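# Hang the top scarf on the middle hanger's bar

## Task

Take the upper of the two folded scarves and drape it over the lower bar of whichever hanger sits closer to the midpoint between the two arms, with roughly equal halves hanging on either side of the bar and the scarf touching neither the table nor the other scarf. At the end a gripper must be holding that hanger and nothing else, and the scarf must rest only on the hanger. The second hanger stays on the rail and the second scarf stays on the table. The rack is free-standing and must finish upright and close to its starting spot.

## Robot and tools

Robot: two arms, left_arm and right_arm, each with a parallel two-finger gripper. Calibrated bases in the scene frame: left_arm at (-0.017, +0.271, 0) m, quat_wxyz (+1.000, 0, 0, -0.020); right_arm at (-0.045, -0.374, 0) m, quat_wxyz (+1.000, 0, 0, +0.003).

Frames. The scene frame has its origin at table-top height, midway between the nominal bases; +z is up, +x points out over the table, and left_arm is on the +y side (camera image sides do not follow arm names). Reported hand positions, orientations and velocities use the scene frame. Offsets you send are along each arm's own Hand target axes. In the gripper frame the fingers point along +z and spread along y. end_effector_position is the point between the pads, about 1 cm short of the tips. Readings can be off by a few centimetres, more at long reach.

The 14-number row. Every movement argument is a single flat row of 14 values in [-1, 1] covering both arms: left_arm dx, dy, dz, rx, ry, rz, opening, then right_arm in the same seven slots. dx..rz are offsets, not poses, measured from that arm's Hand target as it stood when the action or move began; 1.0 equals 0.6 m of travel or 180 degrees of turn, and rx, ry, rz form one rotation vector. Repeating an offset moves the arm further. Opening is absolute: +1 fully open (0.094 m), -1 closed. Give both arms numbers even if only one moves; six zeros re-requests the current Hand target, and to leave a gripper alone resend its current opening (0 is itself a command).

Tools.
- execute_actions(actions, cameras): actions is a list of up to 15 actions; each action is a table of up to 15 rows, one row per 1/30 s step, with the last row held to fill 15 steps. All rows in an action count from the action's starting Hand target. An empty list just returns state and images. cameras chooses images: omitted, null or ["all"] gives all, [] gives none; an unknown name invalidates the call.
- move(target, speed, blend, opening_speed, blocking, cameras): straight-line paths for both grippers toward one row or a list of up to 15 rows; every row in a list is still an offset from the same starting Hand targets. speed in m/s, 0.002 to 2.9, default 0.25 (rotation capped at twice that in rad/s); one value or one per target. blend in metres rounds corners of a list. opening_speed (0.2 or more, per second on the -1..+1 scale) ramps the fingers. blocking=false returns after about 0.5 s while the move continues. Moves take at least 0.5 s, cap at 10 s, and do not avoid obstacles or the other arm.
- wait(seconds 0 to 10, cameras): lets time pass holding last commands.
- stop(cameras): brakes a running move.
- zoom_image(camera, region): region [x0, y0, x1, y1] in pixels, max 504x504, of the latest image from cam_high, cam_low, cam_left_wrist or cam_right_wrist (all 896x504).
- read_manual(section): only "licences"; no motion.
- finished_scene(scene): scene number 1 or 2; irreversible, call only once the goal holds.

Results. Each result gives per arm end_effector_position (m) and end_effector_quat_wxyz, Hand target (last commanded pose after clipping; next offsets start here), Joint positions (last value is finger opening in metres), Joint torques (include gravity; joints 1-3 wrap at ±28 N m), Joint velocities (may read "within noise" or be omitted), grip_measured on the command scale (reads up to ~2.7 mm wide when empty, a bit narrower than a held hard part), grip_effort_nm (negative closing; not a pad force), and Tool commands. A move adds a "move:" line: done, off_target, moving, held or fault, plus limits such as paced (pose clipped) or held (steps withheld by a check). An arm not named in the ending is within 10 mm and 2 degrees of its target. Neither done nor off_target tells you about contact.

Behaviour to expect. Commanded orientation is clipped to within 40 degrees of the measured one each step. Friction and gravity can leave a gripper a centimetre or more from its target in free air; resend the missing offset if needed. An arm blocked by an object keeps pushing until commanded back past its gripper. Grip force is roughly 50-64 N per pad; close slowly on soft items like cloth, and open well above grip_measured to release.

Avoid: letting anything fall off the table or leaving it off the table (task fails); dropping or releasing moving items; fast impacts; any arm-to-arm hit or squeeze, including closing on the other gripper's fingers; knocking the rack over. Keep grippers from coming near the other arm's forearm (clearance check halts moves) and do not route a path near an arm's own base, which can flip its shoulder. Holding loads, outstretched poses or pushing at unreachable targets heats motors: MOTOR HOT appears at 75 °C, a fault folding that arm away at 90 °C, collapse at 100 °C. Loose objects may occasionally be nudged by outside pushes. Smooth, low-effort motion is preferred.

Each tool is called after "Request:" in YAML: its name, and indented under it one key for each argument.

## Session

Request:
execute_actions:
  actions: []

Scene clock: 0.00 s.
left_arm: end_effector_position=(+0.1580, +0.2646, +0.1137) grip_measured=+1.000 grip_effort_nm=n/a end_effector_quat_wxyz=(+0.383, +0.018, +0.924, -0.008) | right_arm: end_effector_position=(+0.1305, -0.3717, +0.1138) grip_measured=+1.000 grip_effort_nm=n/a end_effector_quat_wxyz=(+0.383, -0.002, +0.924, +0.001)
Joint positions: left_arm=[0 0.283 0.438 -0.94 0 0 0.094] | right_arm=[0 0.283 0.438 -0.94 0 0 0.094]
Joint velocities: within noise
Joint torques (N m): no reading
Heat: left arm: 28 °C; right arm: 31 °C.
Hand target: left_arm +0.1573, +0.2646, +0.1156; +0.385, +0.018, +0.923, -0.008 | right_arm +0.1323, -0.3718, +0.1202; +0.393, -0.003, +0.920, +0.001
Tool commands: left_gripper/opening=+1.0 right_gripper/opening=+1.0

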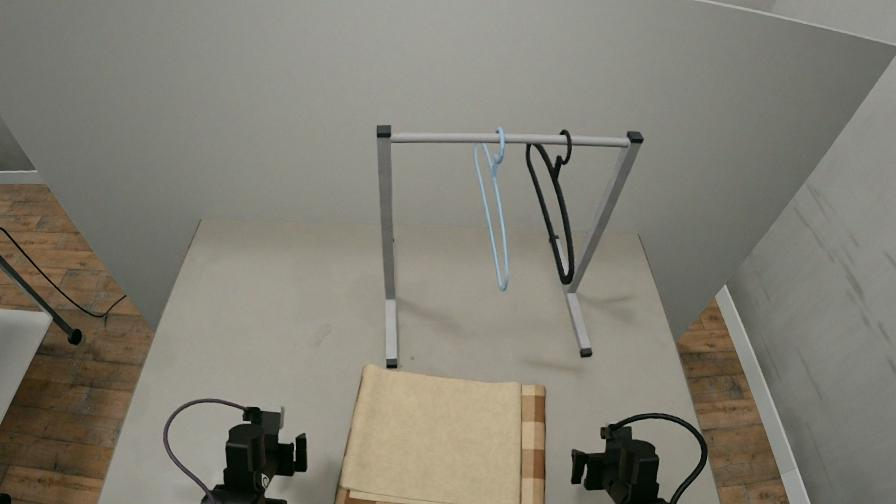

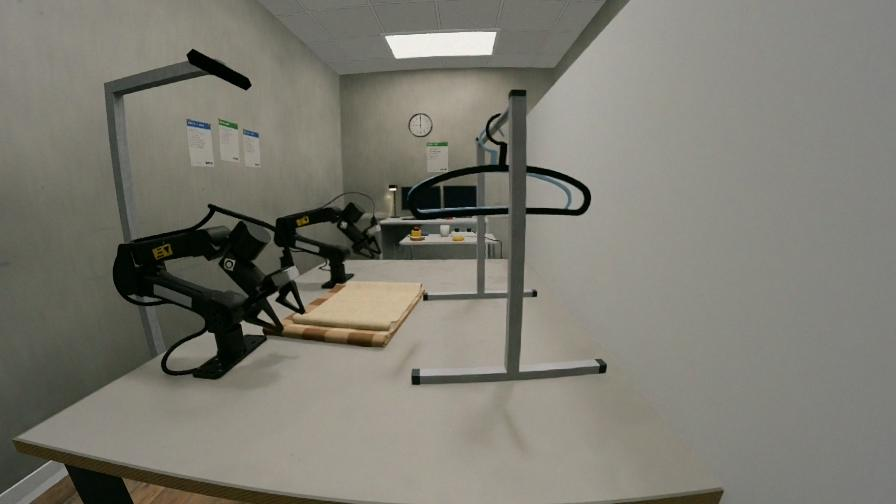

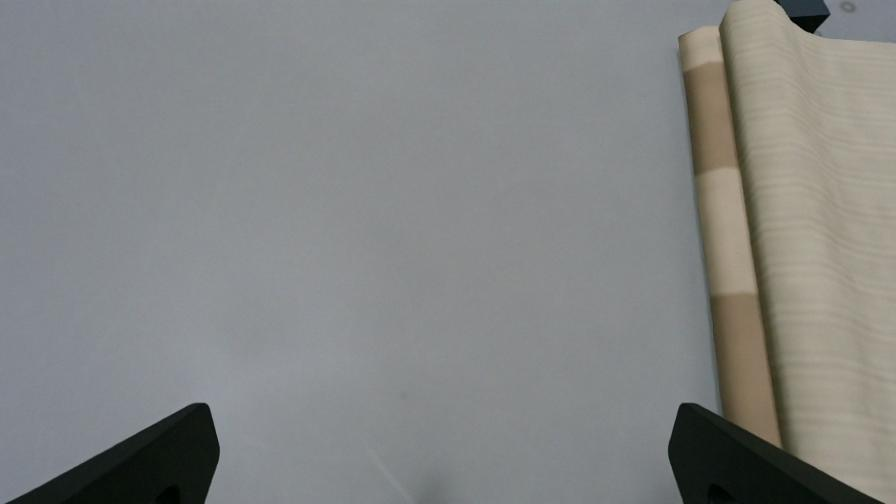

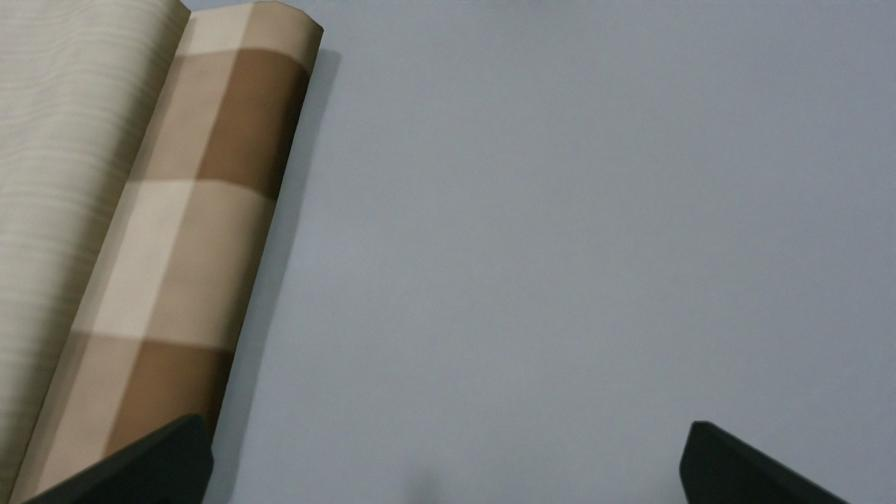

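Request:
zoom_image:
  camera: "cam_high"
  region: [340, 100, 680, 380]

Request:
zoom_image:
  camera: "cam_low"
  region: [240, 80, 620, 390]

Request:
zoom_image:
  camera: "cam_high"
  region: [300, 330, 620, 504]

Scaled by 1.482.

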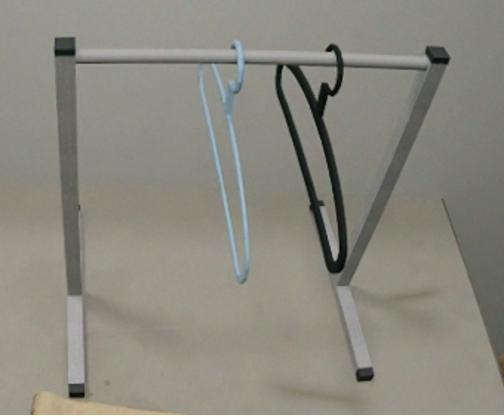

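Scaled by 1.326.

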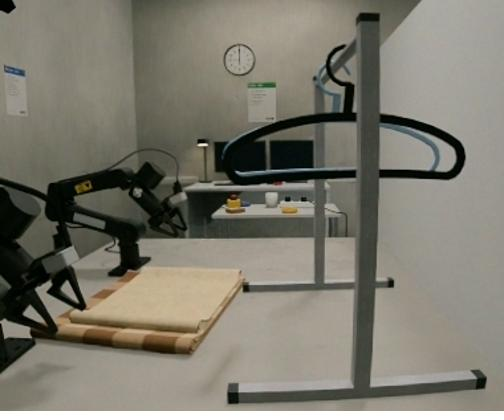

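Scaled by 1.575.

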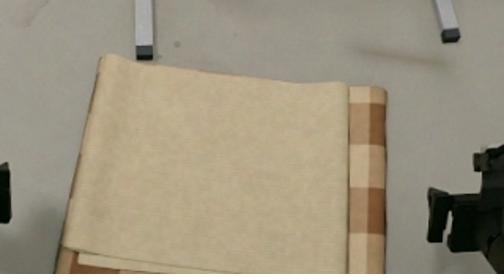

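Request:
move:
  target: [-0.354,0,-0.354,0,-0.25,0,1,-0.354,0,-0.354,0,-0.25,0,1]
  speed: 0.3

Scene clock: 7.90 s.
left_arm: end_effector_position=(+0.1581, +0.2646, +0.4083) grip_measured=+1.000 grip_effort_nm=0.017 end_effector_quat_wxyz=(+0.703, +0.014, +0.711, -0.014) | right_arm: end_effector_position=(+0.1273, -0.3718, +0.4071) grip_measured=+1.000 grip_effort_nm=-0.012 end_effector_quat_wxyz=(+0.704, -0.002, +0.710, +0.002)
Joint positions: left_arm=[0 0.358 1.033 -0.686 0 0 0.094] | right_arm=[0 0.345 1.03 -0.694 0 0 0.094]
Joint torques (N m): left_arm=[0.02 3.95 7.21 1.73 0.01 -0.02] | right_arm=[-0.02 4.45 8.08 1.87 0 -0.02]
Heat: left arm: 30 °C; right arm: 31 °C.
Hand target: left_arm +0.1560, +0.2647, +0.4160; +0.709, +0.014, +0.705, -0.014 | right_arm +0.1256, -0.3717, +0.4205; +0.715, -0.002, +0.699, +0.002
Off the commanded pose: left_arm 0.008 m, 1 deg | right_arm 0.014 m, 2 deg.
move: off_target (right_arm)

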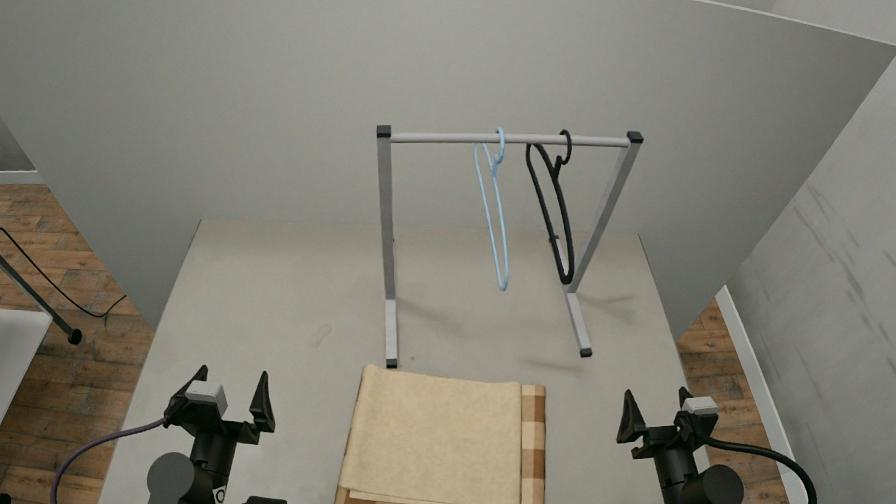

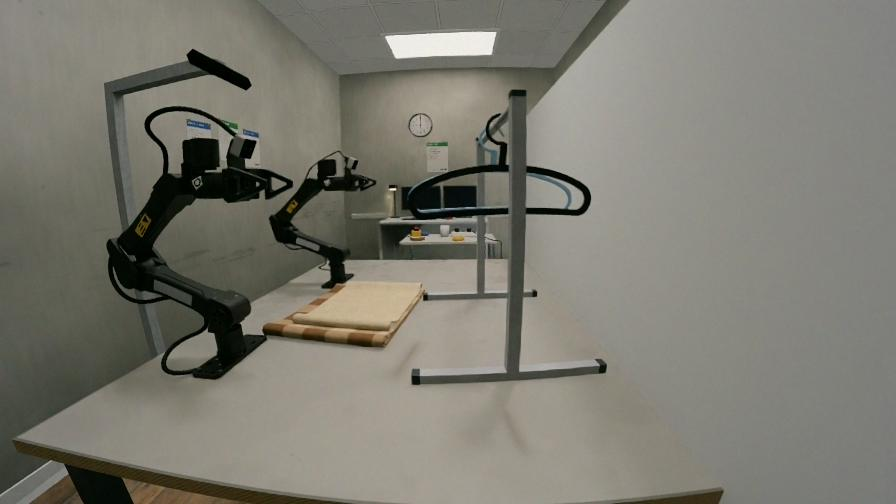

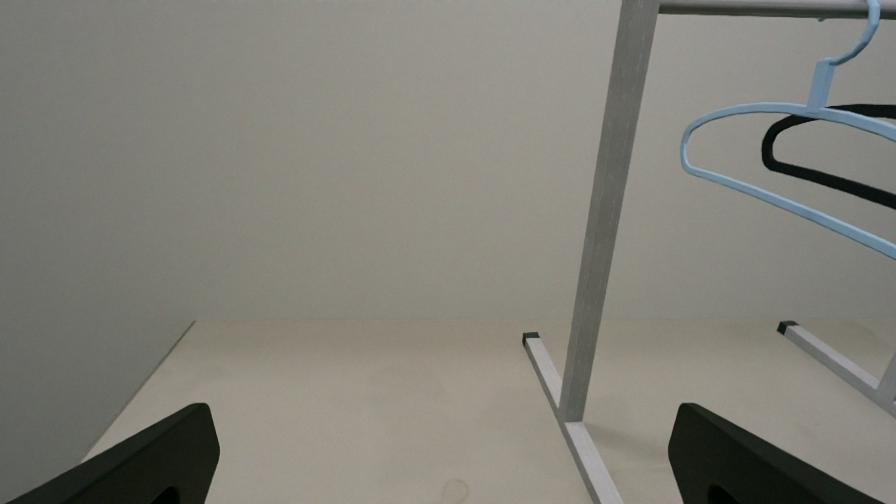

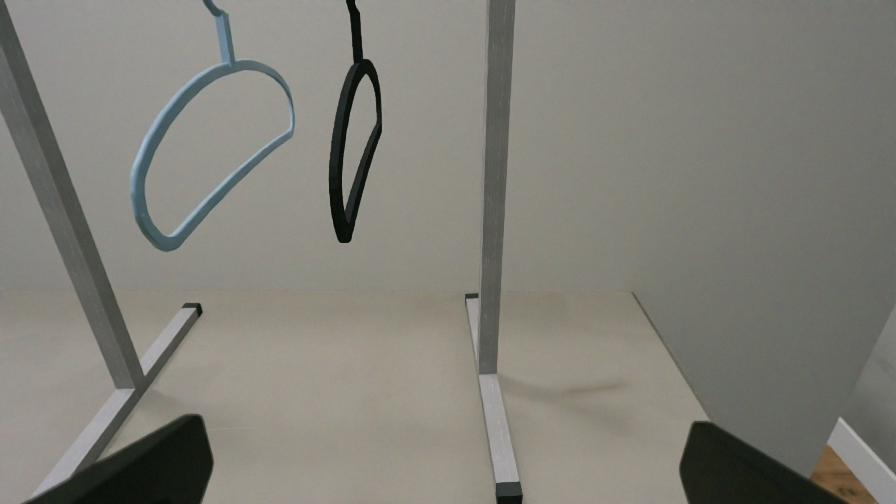

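Request:
zoom_image:
  camera: "cam_low"
  region: [400, 85, 600, 225]

Request:
zoom_image:
  camera: "cam_left_wrist"
  region: [600, 0, 896, 200]

Request:
zoom_image:
  camera: "cam_high"
  region: [440, 110, 620, 300]

Scaled by 2.520.

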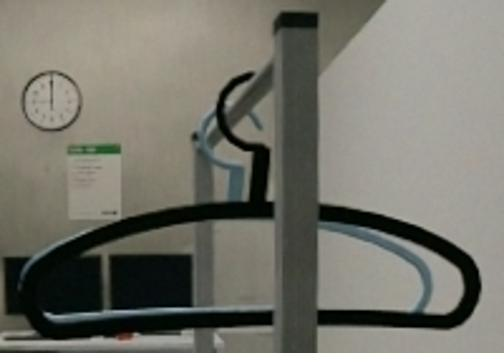

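Scaled by 1.703.

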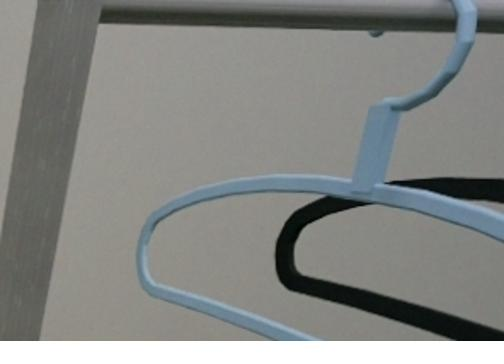

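Scaled by 2.653.

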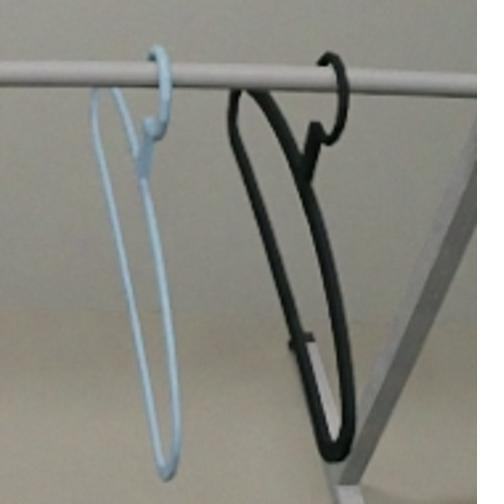

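Request:
move:
  target: [0.4767,-0.1075,0.0083,0.3175,0.1031,0.0551,1,-0.059,0.2533,0.343,-0.0815,0.0071,0.001,1]
  speed: 0.3

Scene clock: 29.43 s.
left_arm: end_effector_position=(+0.1535, +0.1965, +0.1206) grip_measured=+1.000 grip_effort_nm=0.012 end_effector_quat_wxyz=(+0.482, +0.413, +0.716, -0.292) | right_arm: end_effector_position=(+0.3296, -0.2164, +0.4381) grip_measured=+1.000 grip_effort_nm=-0.022 end_effector_quat_wxyz=(+0.684, -0.099, +0.718, +0.086)
Joint positions: left_arm=[0.698 1.158 0.469 -1.259 1.166 1.956 0.094] | right_arm=[0.494 1.197 1.306 -0.161 0.237 0 0.094]
Joint torques (N m): left_arm=[0.59 -1.24 7.72 -0.52 0.89 0.05] | right_arm=[-0.7 -4 11.69 1.85 -0.06 -0.02]
Heat: left arm: 33 °C; right arm: 32 °C.
Hand target: left_arm +0.1597, +0.2000, +0.1300; +0.496, +0.409, +0.710, -0.287 | right_arm +0.3298, -0.2185, +0.4603; +0.701, -0.092, +0.701, +0.092
Off the commanded pose: left_arm 0.012 m, 2 deg | right_arm 0.022 m, 3 deg.
move: off_target (left_arm, right_arm)

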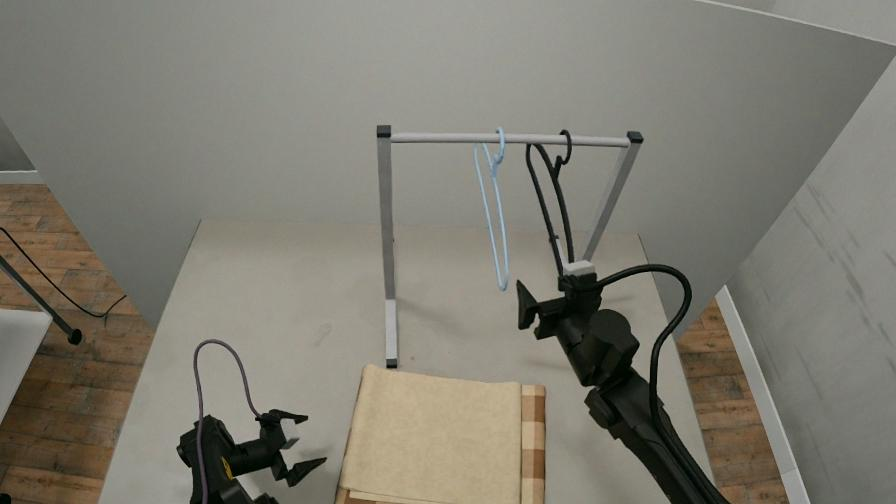

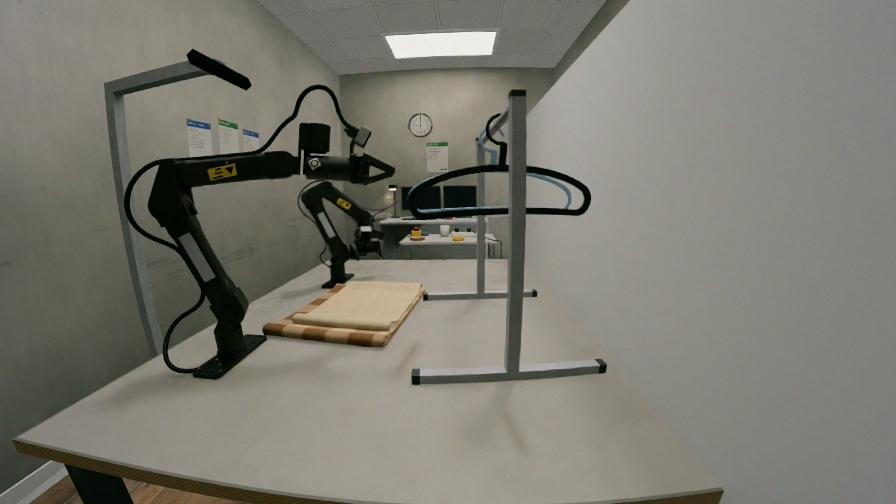

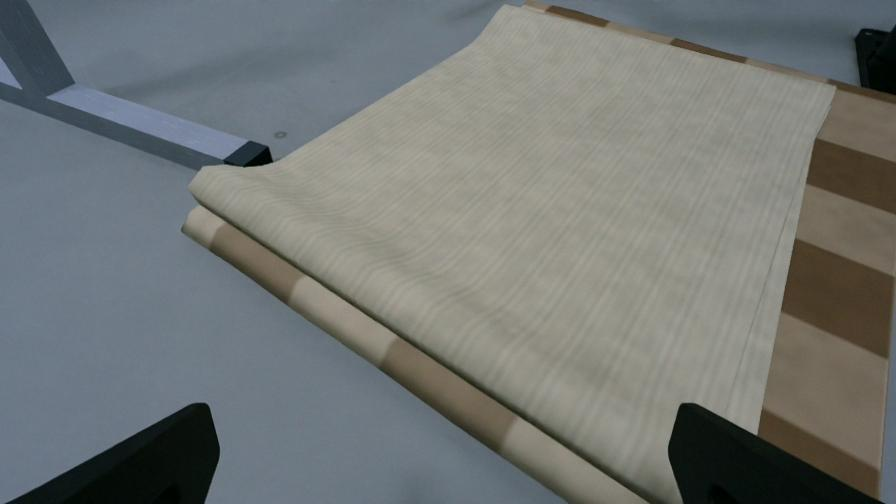

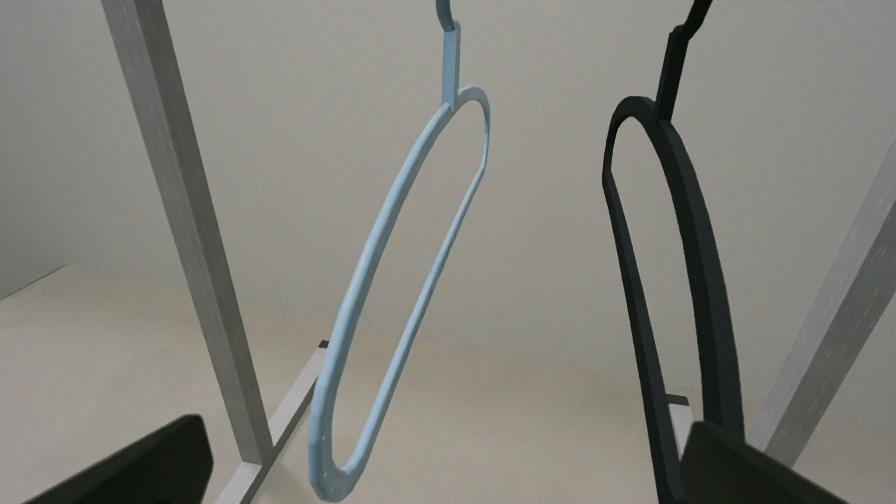

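Request:
zoom_image:
  camera: "cam_left_wrist"
  region: [160, 130, 560, 430]

Request:
zoom_image:
  camera: "cam_left_wrist"
  region: [560, 60, 896, 504]

Request:
zoom_image:
  camera: "cam_low"
  region: [250, 265, 450, 360]

Scaled by 1.260.

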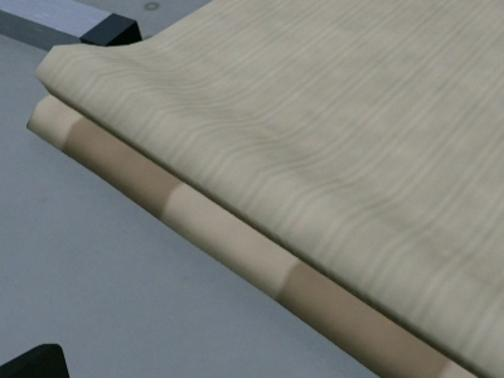

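Scaled by 1.135.

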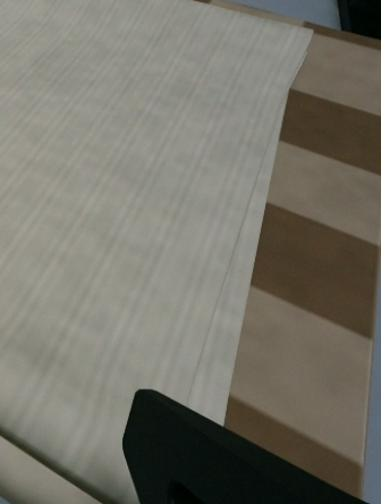

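Scaled by 2.520.

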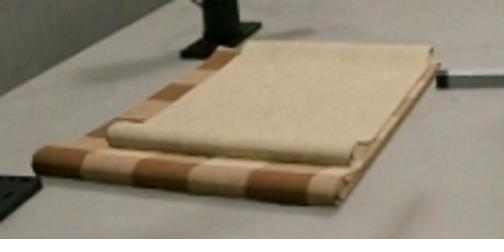

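Request:
move:
  target: [0,0,0,0,0,0,1,0.0088,0.0778,0.1765,0.0722,-0.011,-0.0013,1]
  speed: 0.2
  cameras: ["cam_high","cam_low","cam_right_wrist"]

Scene clock: 35.37 s.
left_arm: end_effector_position=(+0.1532, +0.1963, +0.1209) grip_measured=+1.000 grip_effort_nm=0.012 end_effector_quat_wxyz=(+0.482, +0.414, +0.715, -0.292) | right_arm: end_effector_position=(+0.4193, -0.1476, +0.4390) grip_measured=+1.000 grip_effort_nm=-0.012 end_effector_quat_wxyz=(+0.707, -0.020, +0.706, +0.009)
Joint positions: left_arm=[0.698 1.158 0.47 -1.263 1.166 1.961 0.094] | right_arm=[0.645 1.661 1.65 0.012 0.61 -0.017 0.094]
Joint torques (N m): left_arm=[0.7 -1.11 7.73 -0.53 0.88 0.06] | right_arm=[0.42 -7.94 11.73 1.72 0.11 -0.11]
Heat: left arm: 31 °C; right arm: 33 °C.
Hand target: left_arm +0.1597, +0.2000, +0.1299; +0.496, +0.410, +0.710, -0.287 | right_arm +0.4201, -0.1463, +0.4550; +0.719, -0.012, +0.695, +0.012
Off the commanded pose: left_arm 0.012 m, 2 deg | right_arm 0.016 m, 2 deg.
move: off_target (left_arm, right_arm)

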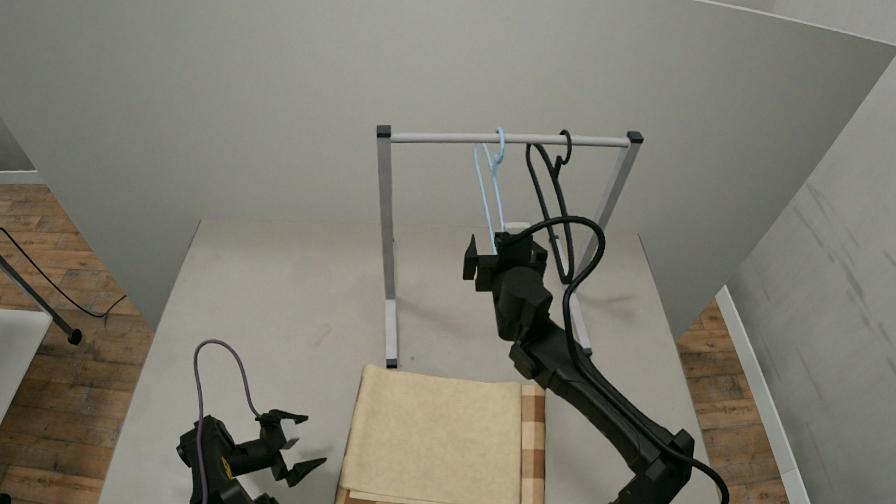

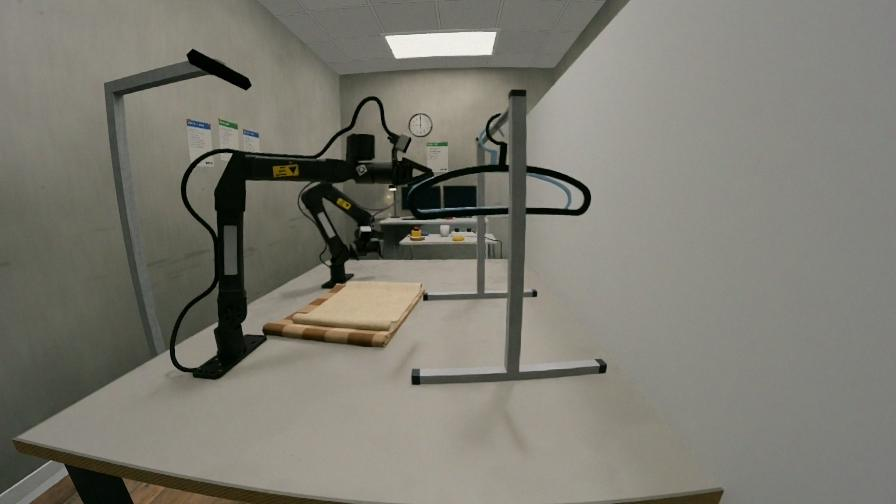

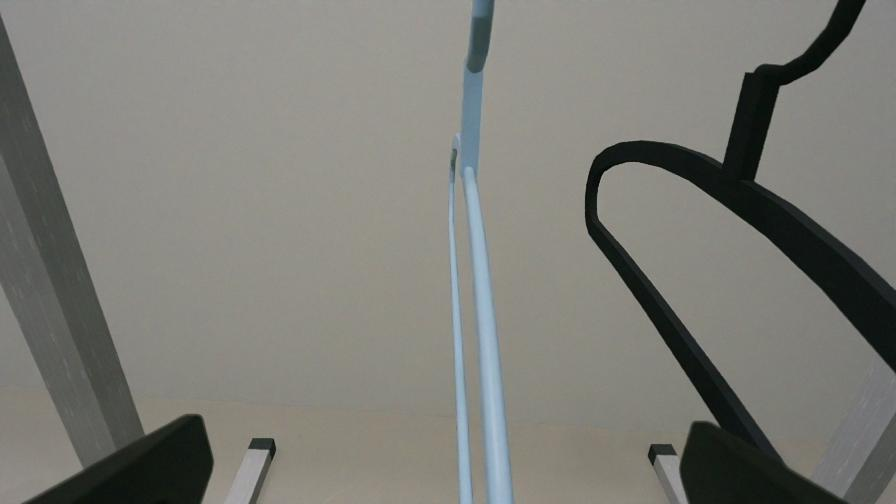

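Request:
move:
  target: [0,0,0,0,0,0,1,0.0014,-0.0151,0.183,-0.0083,0,0,1]
  speed: 0.12
  cameras: ["cam_high","cam_low","cam_right_wrist"]

Scene clock: 39.20 s.
left_arm: end_effector_position=(+0.1531, +0.1962, +0.1210) grip_measured=+1.000 grip_effort_nm=0.017 end_effector_quat_wxyz=(+0.482, +0.414, +0.715, -0.292) | right_arm: end_effector_position=(+0.5266, -0.1529, +0.4530) grip_measured=+1.000 grip_effort_nm=-0.012 end_effector_quat_wxyz=(+0.715, -0.022, +0.698, +0.017)
Joint positions: left_arm=[0.698 1.158 0.47 -1.264 1.166 1.962 0.094] | right_arm=[0.485 2.051 2.193 -0.116 0.435 -0.018 0.094]
Joint torques (N m): left_arm=[0.72 -1.1 7.72 -0.53 0.88 0.06] | right_arm=[-0.23 -10.61 11.41 1.63 -0.03 -0.01]
Heat: left arm: 31 °C; right arm: 34 °C.
Hand target: left_arm +0.1596, +0.2000, +0.1299; +0.496, +0.410, +0.710, -0.287 | right_arm +0.5301, -0.1514, +0.4580; +0.719, -0.021, +0.695, +0.021
Off the commanded pose: left_arm 0.012 m, 2 deg | right_arm 0.006 m, 1 deg.
move: off_target (left_arm)

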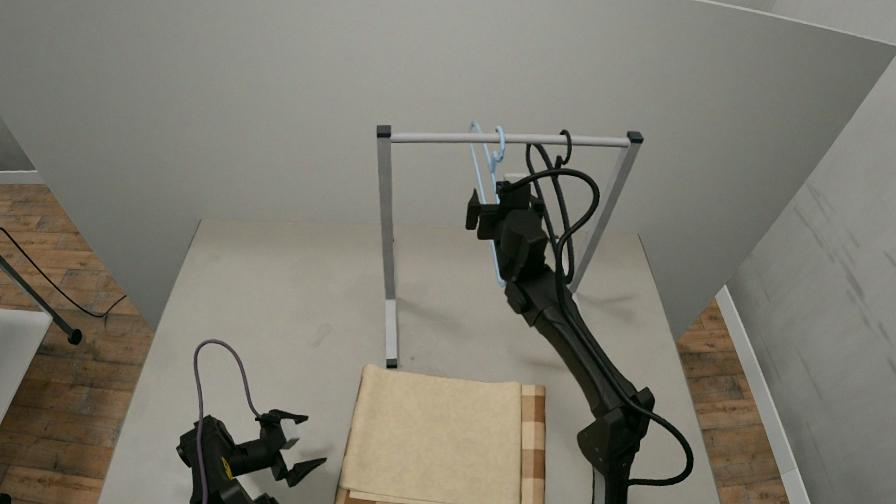

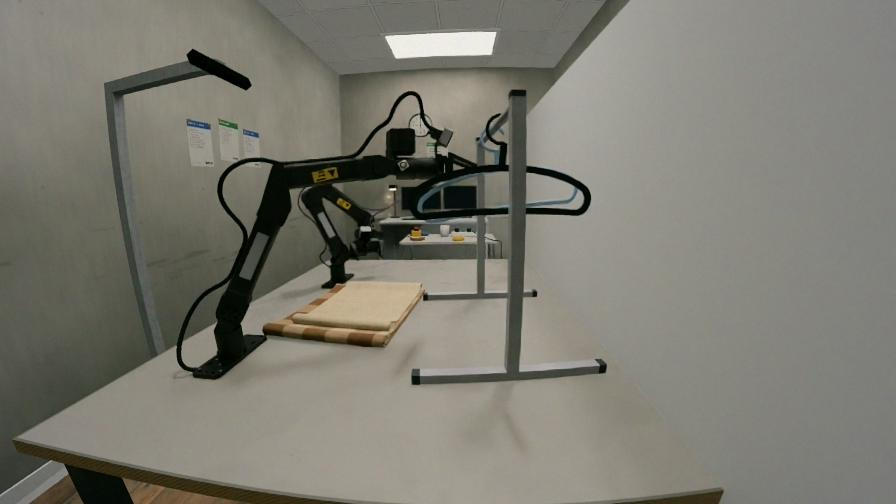

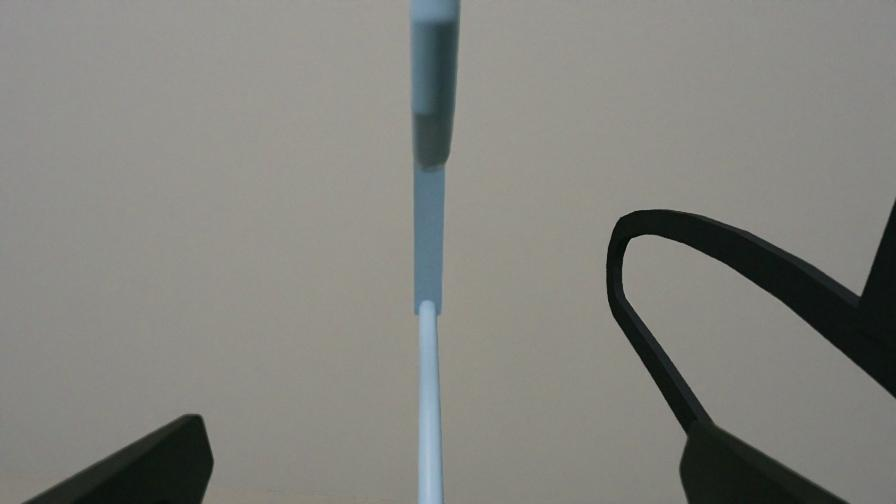

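Request:
move:
  target: [0,0,0,0,0,0,1,-0.045,0.007,0.0017,-0.005,0.0889,0,1]
  speed: 0.1
  cameras: ["cam_high","cam_low","cam_right_wrist"]

Scene clock: 44.43 s.
left_arm: end_effector_position=(+0.1530, +0.1962, +0.1210) grip_measured=+1.000 grip_effort_nm=0.012 end_effector_quat_wxyz=(+0.482, +0.414, +0.715, -0.292) | right_arm: end_effector_position=(+0.5263, -0.1458, +0.4792) grip_measured=+1.000 grip_effort_nm=-0.007 end_effector_quat_wxyz=(+0.686, -0.044, +0.725, +0.042)
Joint positions: left_arm=[0.698 1.158 0.47 -1.264 1.166 1.962 0.094] | right_arm=[0.474 2.294 2.83 -0.595 0.356 0.021 0.094]
Joint torques (N m): left_arm=[0.72 -1.1 7.76 -0.53 0.88 0.06] | right_arm=[-0.61 -11.36 9.77 1.76 -0.01 -0.04]
Heat: left arm: 30 °C; right arm: 34 °C.
Hand target: left_arm +0.1597, +0.2000, +0.1299; +0.496, +0.410, +0.710, -0.287 | right_arm +0.5300, -0.1472, +0.4848; +0.615, -0.030, +0.788, +0.023
Off the commanded pose: left_arm 0.012 m, 2 deg | right_arm 0.007 m, 11 deg.
elbow stopped short (right arm): the move would have taken joint 3 (elbow) straighter than the controller allows.
move: off_target (left_arm, right_arm)

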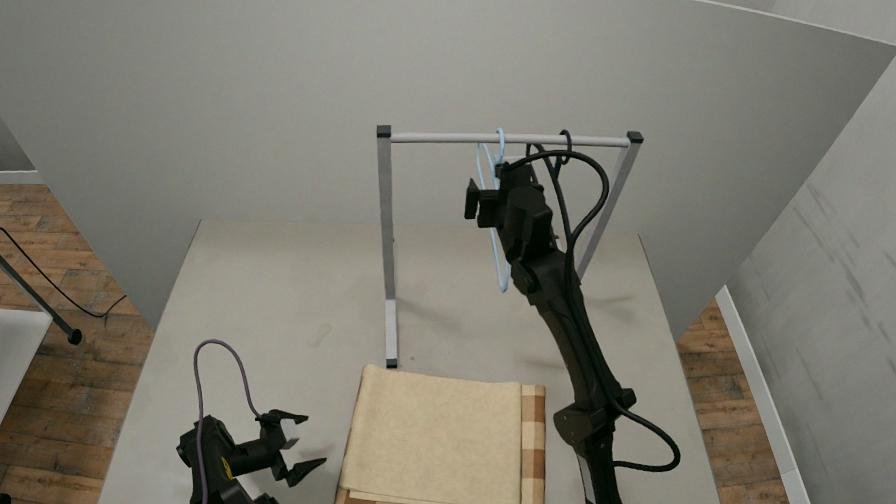

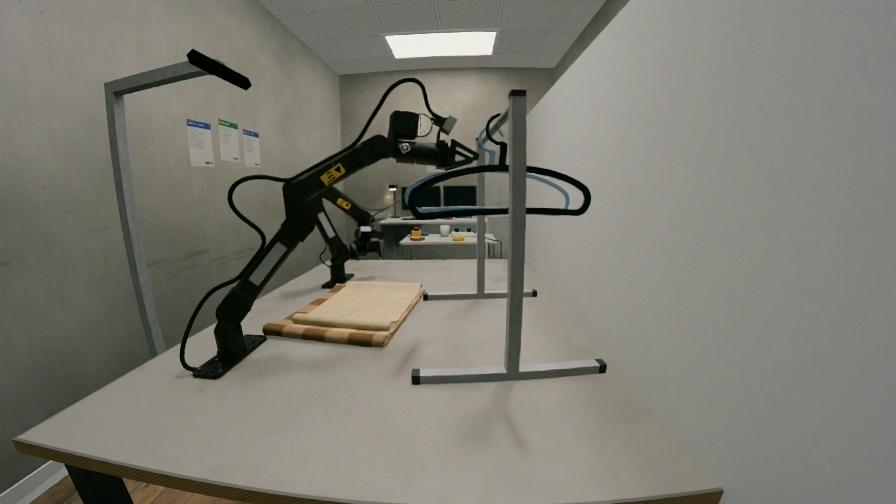

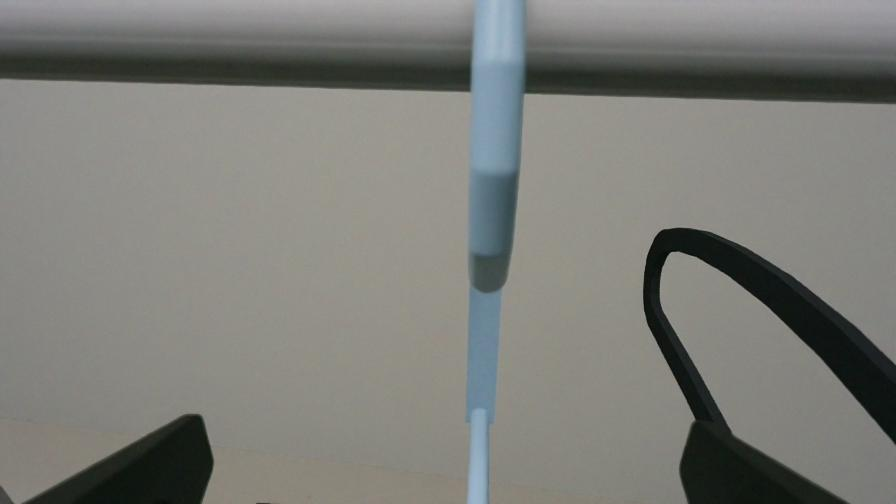

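Request:
move:
  target: [0,0,0,0,0,0,1,0.0772,-0.0008,-0.0617,0.0067,-0.0889,0,1]
  speed: 0.1
  cameras: ["cam_high","cam_low","cam_right_wrist"]

Scene clock: 47.73 s.
left_arm: end_effector_position=(+0.1530, +0.1961, +0.1210) grip_measured=+1.000 grip_effort_nm=0.012 end_effector_quat_wxyz=(+0.482, +0.414, +0.715, -0.293) | right_arm: end_effector_position=(+0.4901, -0.1450, +0.4347) grip_measured=+1.000 grip_effort_nm=-0.022 end_effector_quat_wxyz=(+0.709, -0.025, +0.705, +0.018)
Joint positions: left_arm=[0.698 1.158 0.47 -1.265 1.166 1.962 0.094] | right_arm=[0.541 1.894 1.912 -0.013 0.485 -0.012 0.094]
Joint torques (N m): left_arm=[0.73 -1.11 7.75 -0.53 0.87 0.06] | right_arm=[-0.16 -13.5 6.97 1.79 0.05 -0.09]
Heat: left arm: 31 °C; right arm: 35 °C.
Hand target: left_arm +0.1596, +0.2000, +0.1299; +0.496, +0.410, +0.710, -0.287 | right_arm +0.4830, -0.1513, +0.4489; +0.719, -0.020, +0.695, +0.019
Off the commanded pose: left_arm 0.012 m, 2 deg | right_arm 0.017 m, 2 deg.
move: off_target (left_arm, right_arm)

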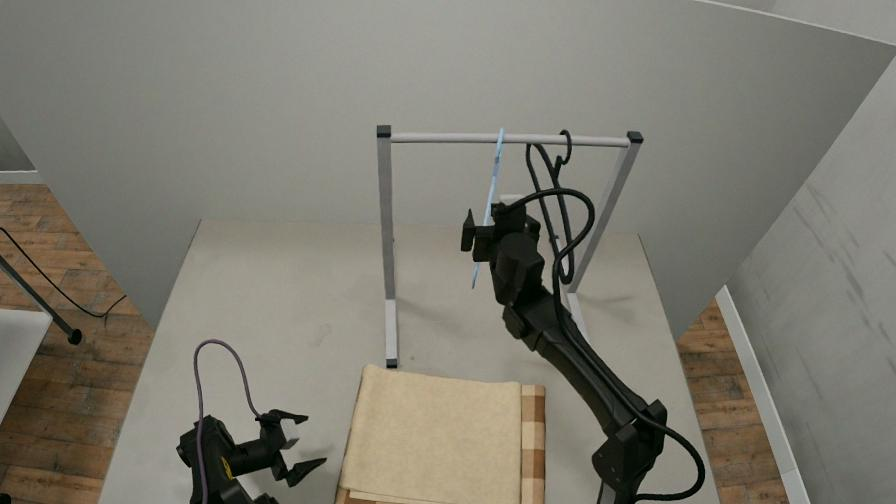

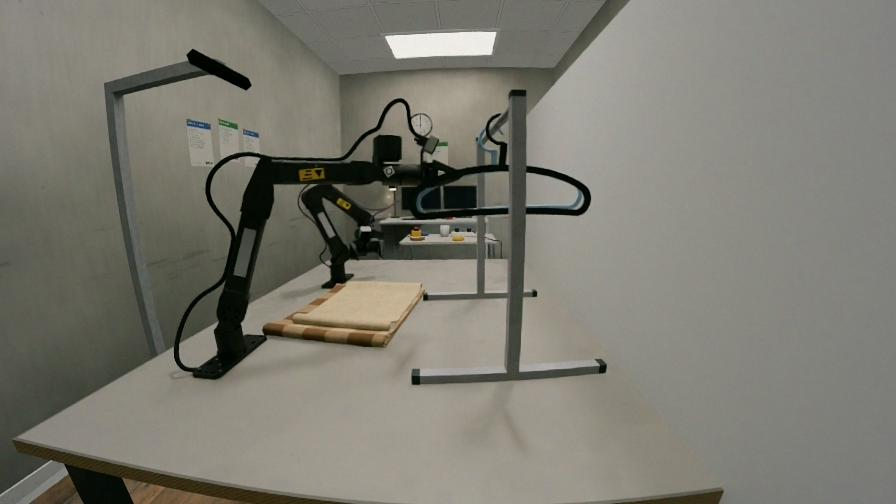

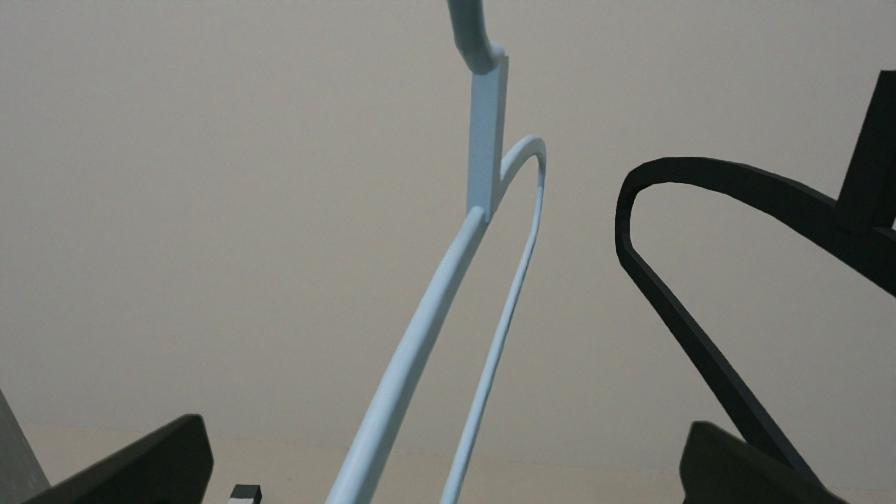

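Request:
move:
  target: [0,0,0,0,0,0,1,0,0.017,0.0,0,0,0,1]
  speed: 0.05
  cameras: ["cam_right_wrist"]

Request:
move:
  target: [0,0,0,0,0,0,1,0,0,0.0,0,0,0,-0.6]
  opening_speed: 0.4
  cameras: ["cam_right_wrist","cam_high"]

Scene clock: 49.57 s.
left_arm: end_effector_position=(+0.1530, +0.1961, +0.1210) grip_measured=+1.000 grip_effort_nm=0.012 end_effector_quat_wxyz=(+0.482, +0.414, +0.715, -0.293) | right_arm: end_effector_position=(+0.4873, -0.1406, +0.4349) grip_measured=+1.000 grip_effort_nm=-0.007 end_effector_quat_wxyz=(+0.709, -0.024, +0.705, +0.017)
Joint positions: left_arm=[0.698 1.158 0.47 -1.265 1.166 1.962 0.094] | right_arm=[0.554 1.894 1.912 -0.012 0.499 -0.013 0.094]
Joint torques (N m): left_arm=[0.72 -1.13 7.75 -0.53 0.88 0.06] | right_arm=[0.65 -11.88 9.13 1.73 0.1 -0.09]
Heat: left arm: 31 °C; right arm: 36 °C.
Hand target: left_arm +0.1597, +0.2000, +0.1299; +0.496, +0.410, +0.710, -0.287 | right_arm +0.4824, -0.1410, +0.4489; +0.719, -0.020, +0.695, +0.019
Off the commanded pose: left_arm 0.012 m, 2 deg | right_arm 0.015 m, 2 deg.
move: off_target (left_arm, right_arm)

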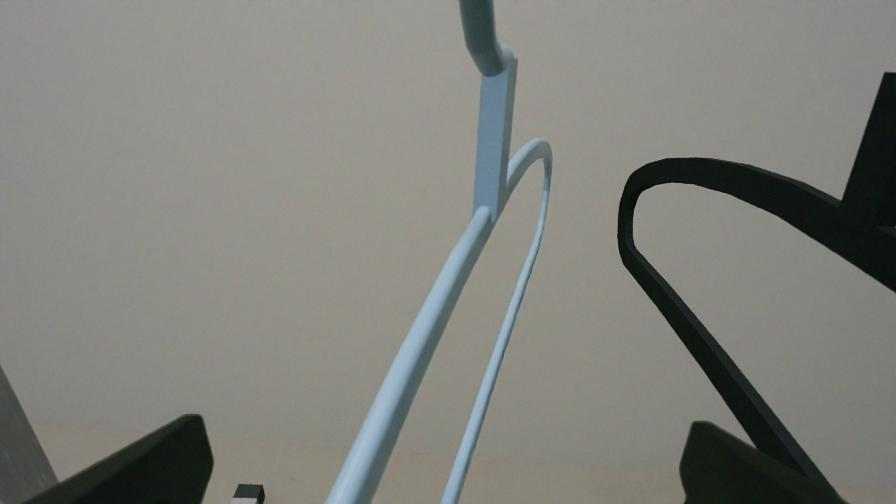

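Scene clock: 53.77 s.
left_arm: end_effector_position=(+0.1530, +0.1961, +0.1211) grip_measured=+1.000 grip_effort_nm=0.007 end_effector_quat_wxyz=(+0.482, +0.414, +0.715, -0.293) | right_arm: end_effector_position=(+0.4872, -0.1398, +0.4357) grip_measured=-0.052 grip_effort_nm=-1.048 end_effector_quat_wxyz=(+0.710, -0.029, +0.703, +0.016)
Joint positions: left_arm=[0.698 1.158 0.47 -1.265 1.167 1.962 0.094] | right_arm=[0.554 1.894 1.912 -0.008 0.495 -0.023 0.045]
Joint torques (N m): left_arm=[0.72 -1.11 7.76 -0.53 0.88 0.06] | right_arm=[0.65 -11.85 9.14 1.68 0.16 0.01]
Heat: left arm: 31 °C; right arm: 36 °C.
Hand target: left_arm +0.1597, +0.2000, +0.1300; +0.496, +0.409, +0.710, -0.287 | right_arm +0.4824, -0.1410, +0.4489; +0.719, -0.020, +0.695, +0.019
Off the commanded pose: left_arm 0.012 m, 2 deg | right_arm 0.014 m, 2 deg.
move: off_target (left_arm, right_arm)
Images, in order (width x height): cam_high 896x504, cam_right_wrist 896x504.

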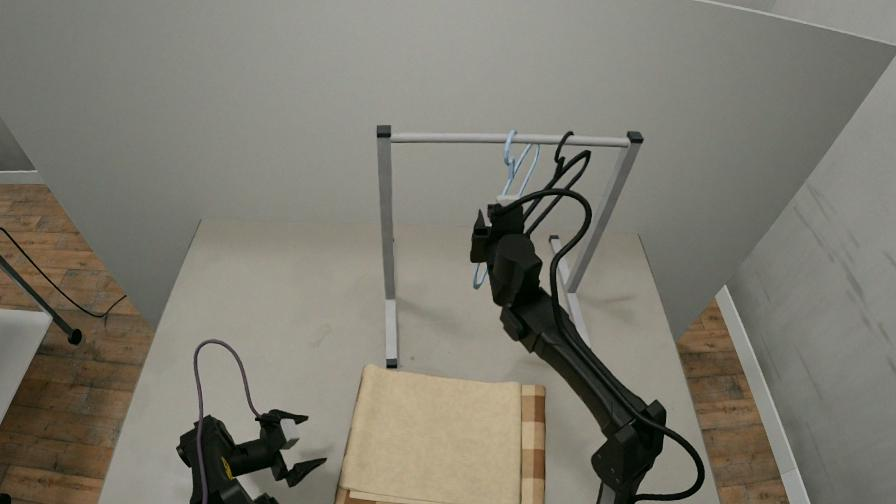

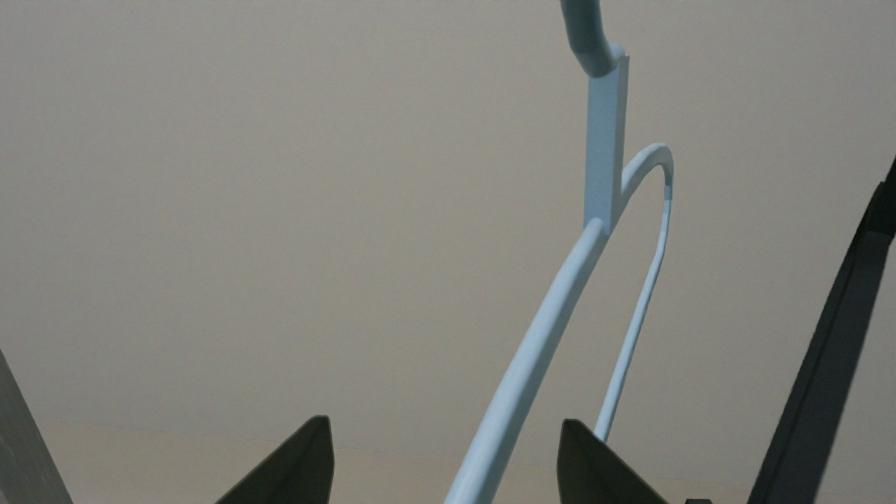

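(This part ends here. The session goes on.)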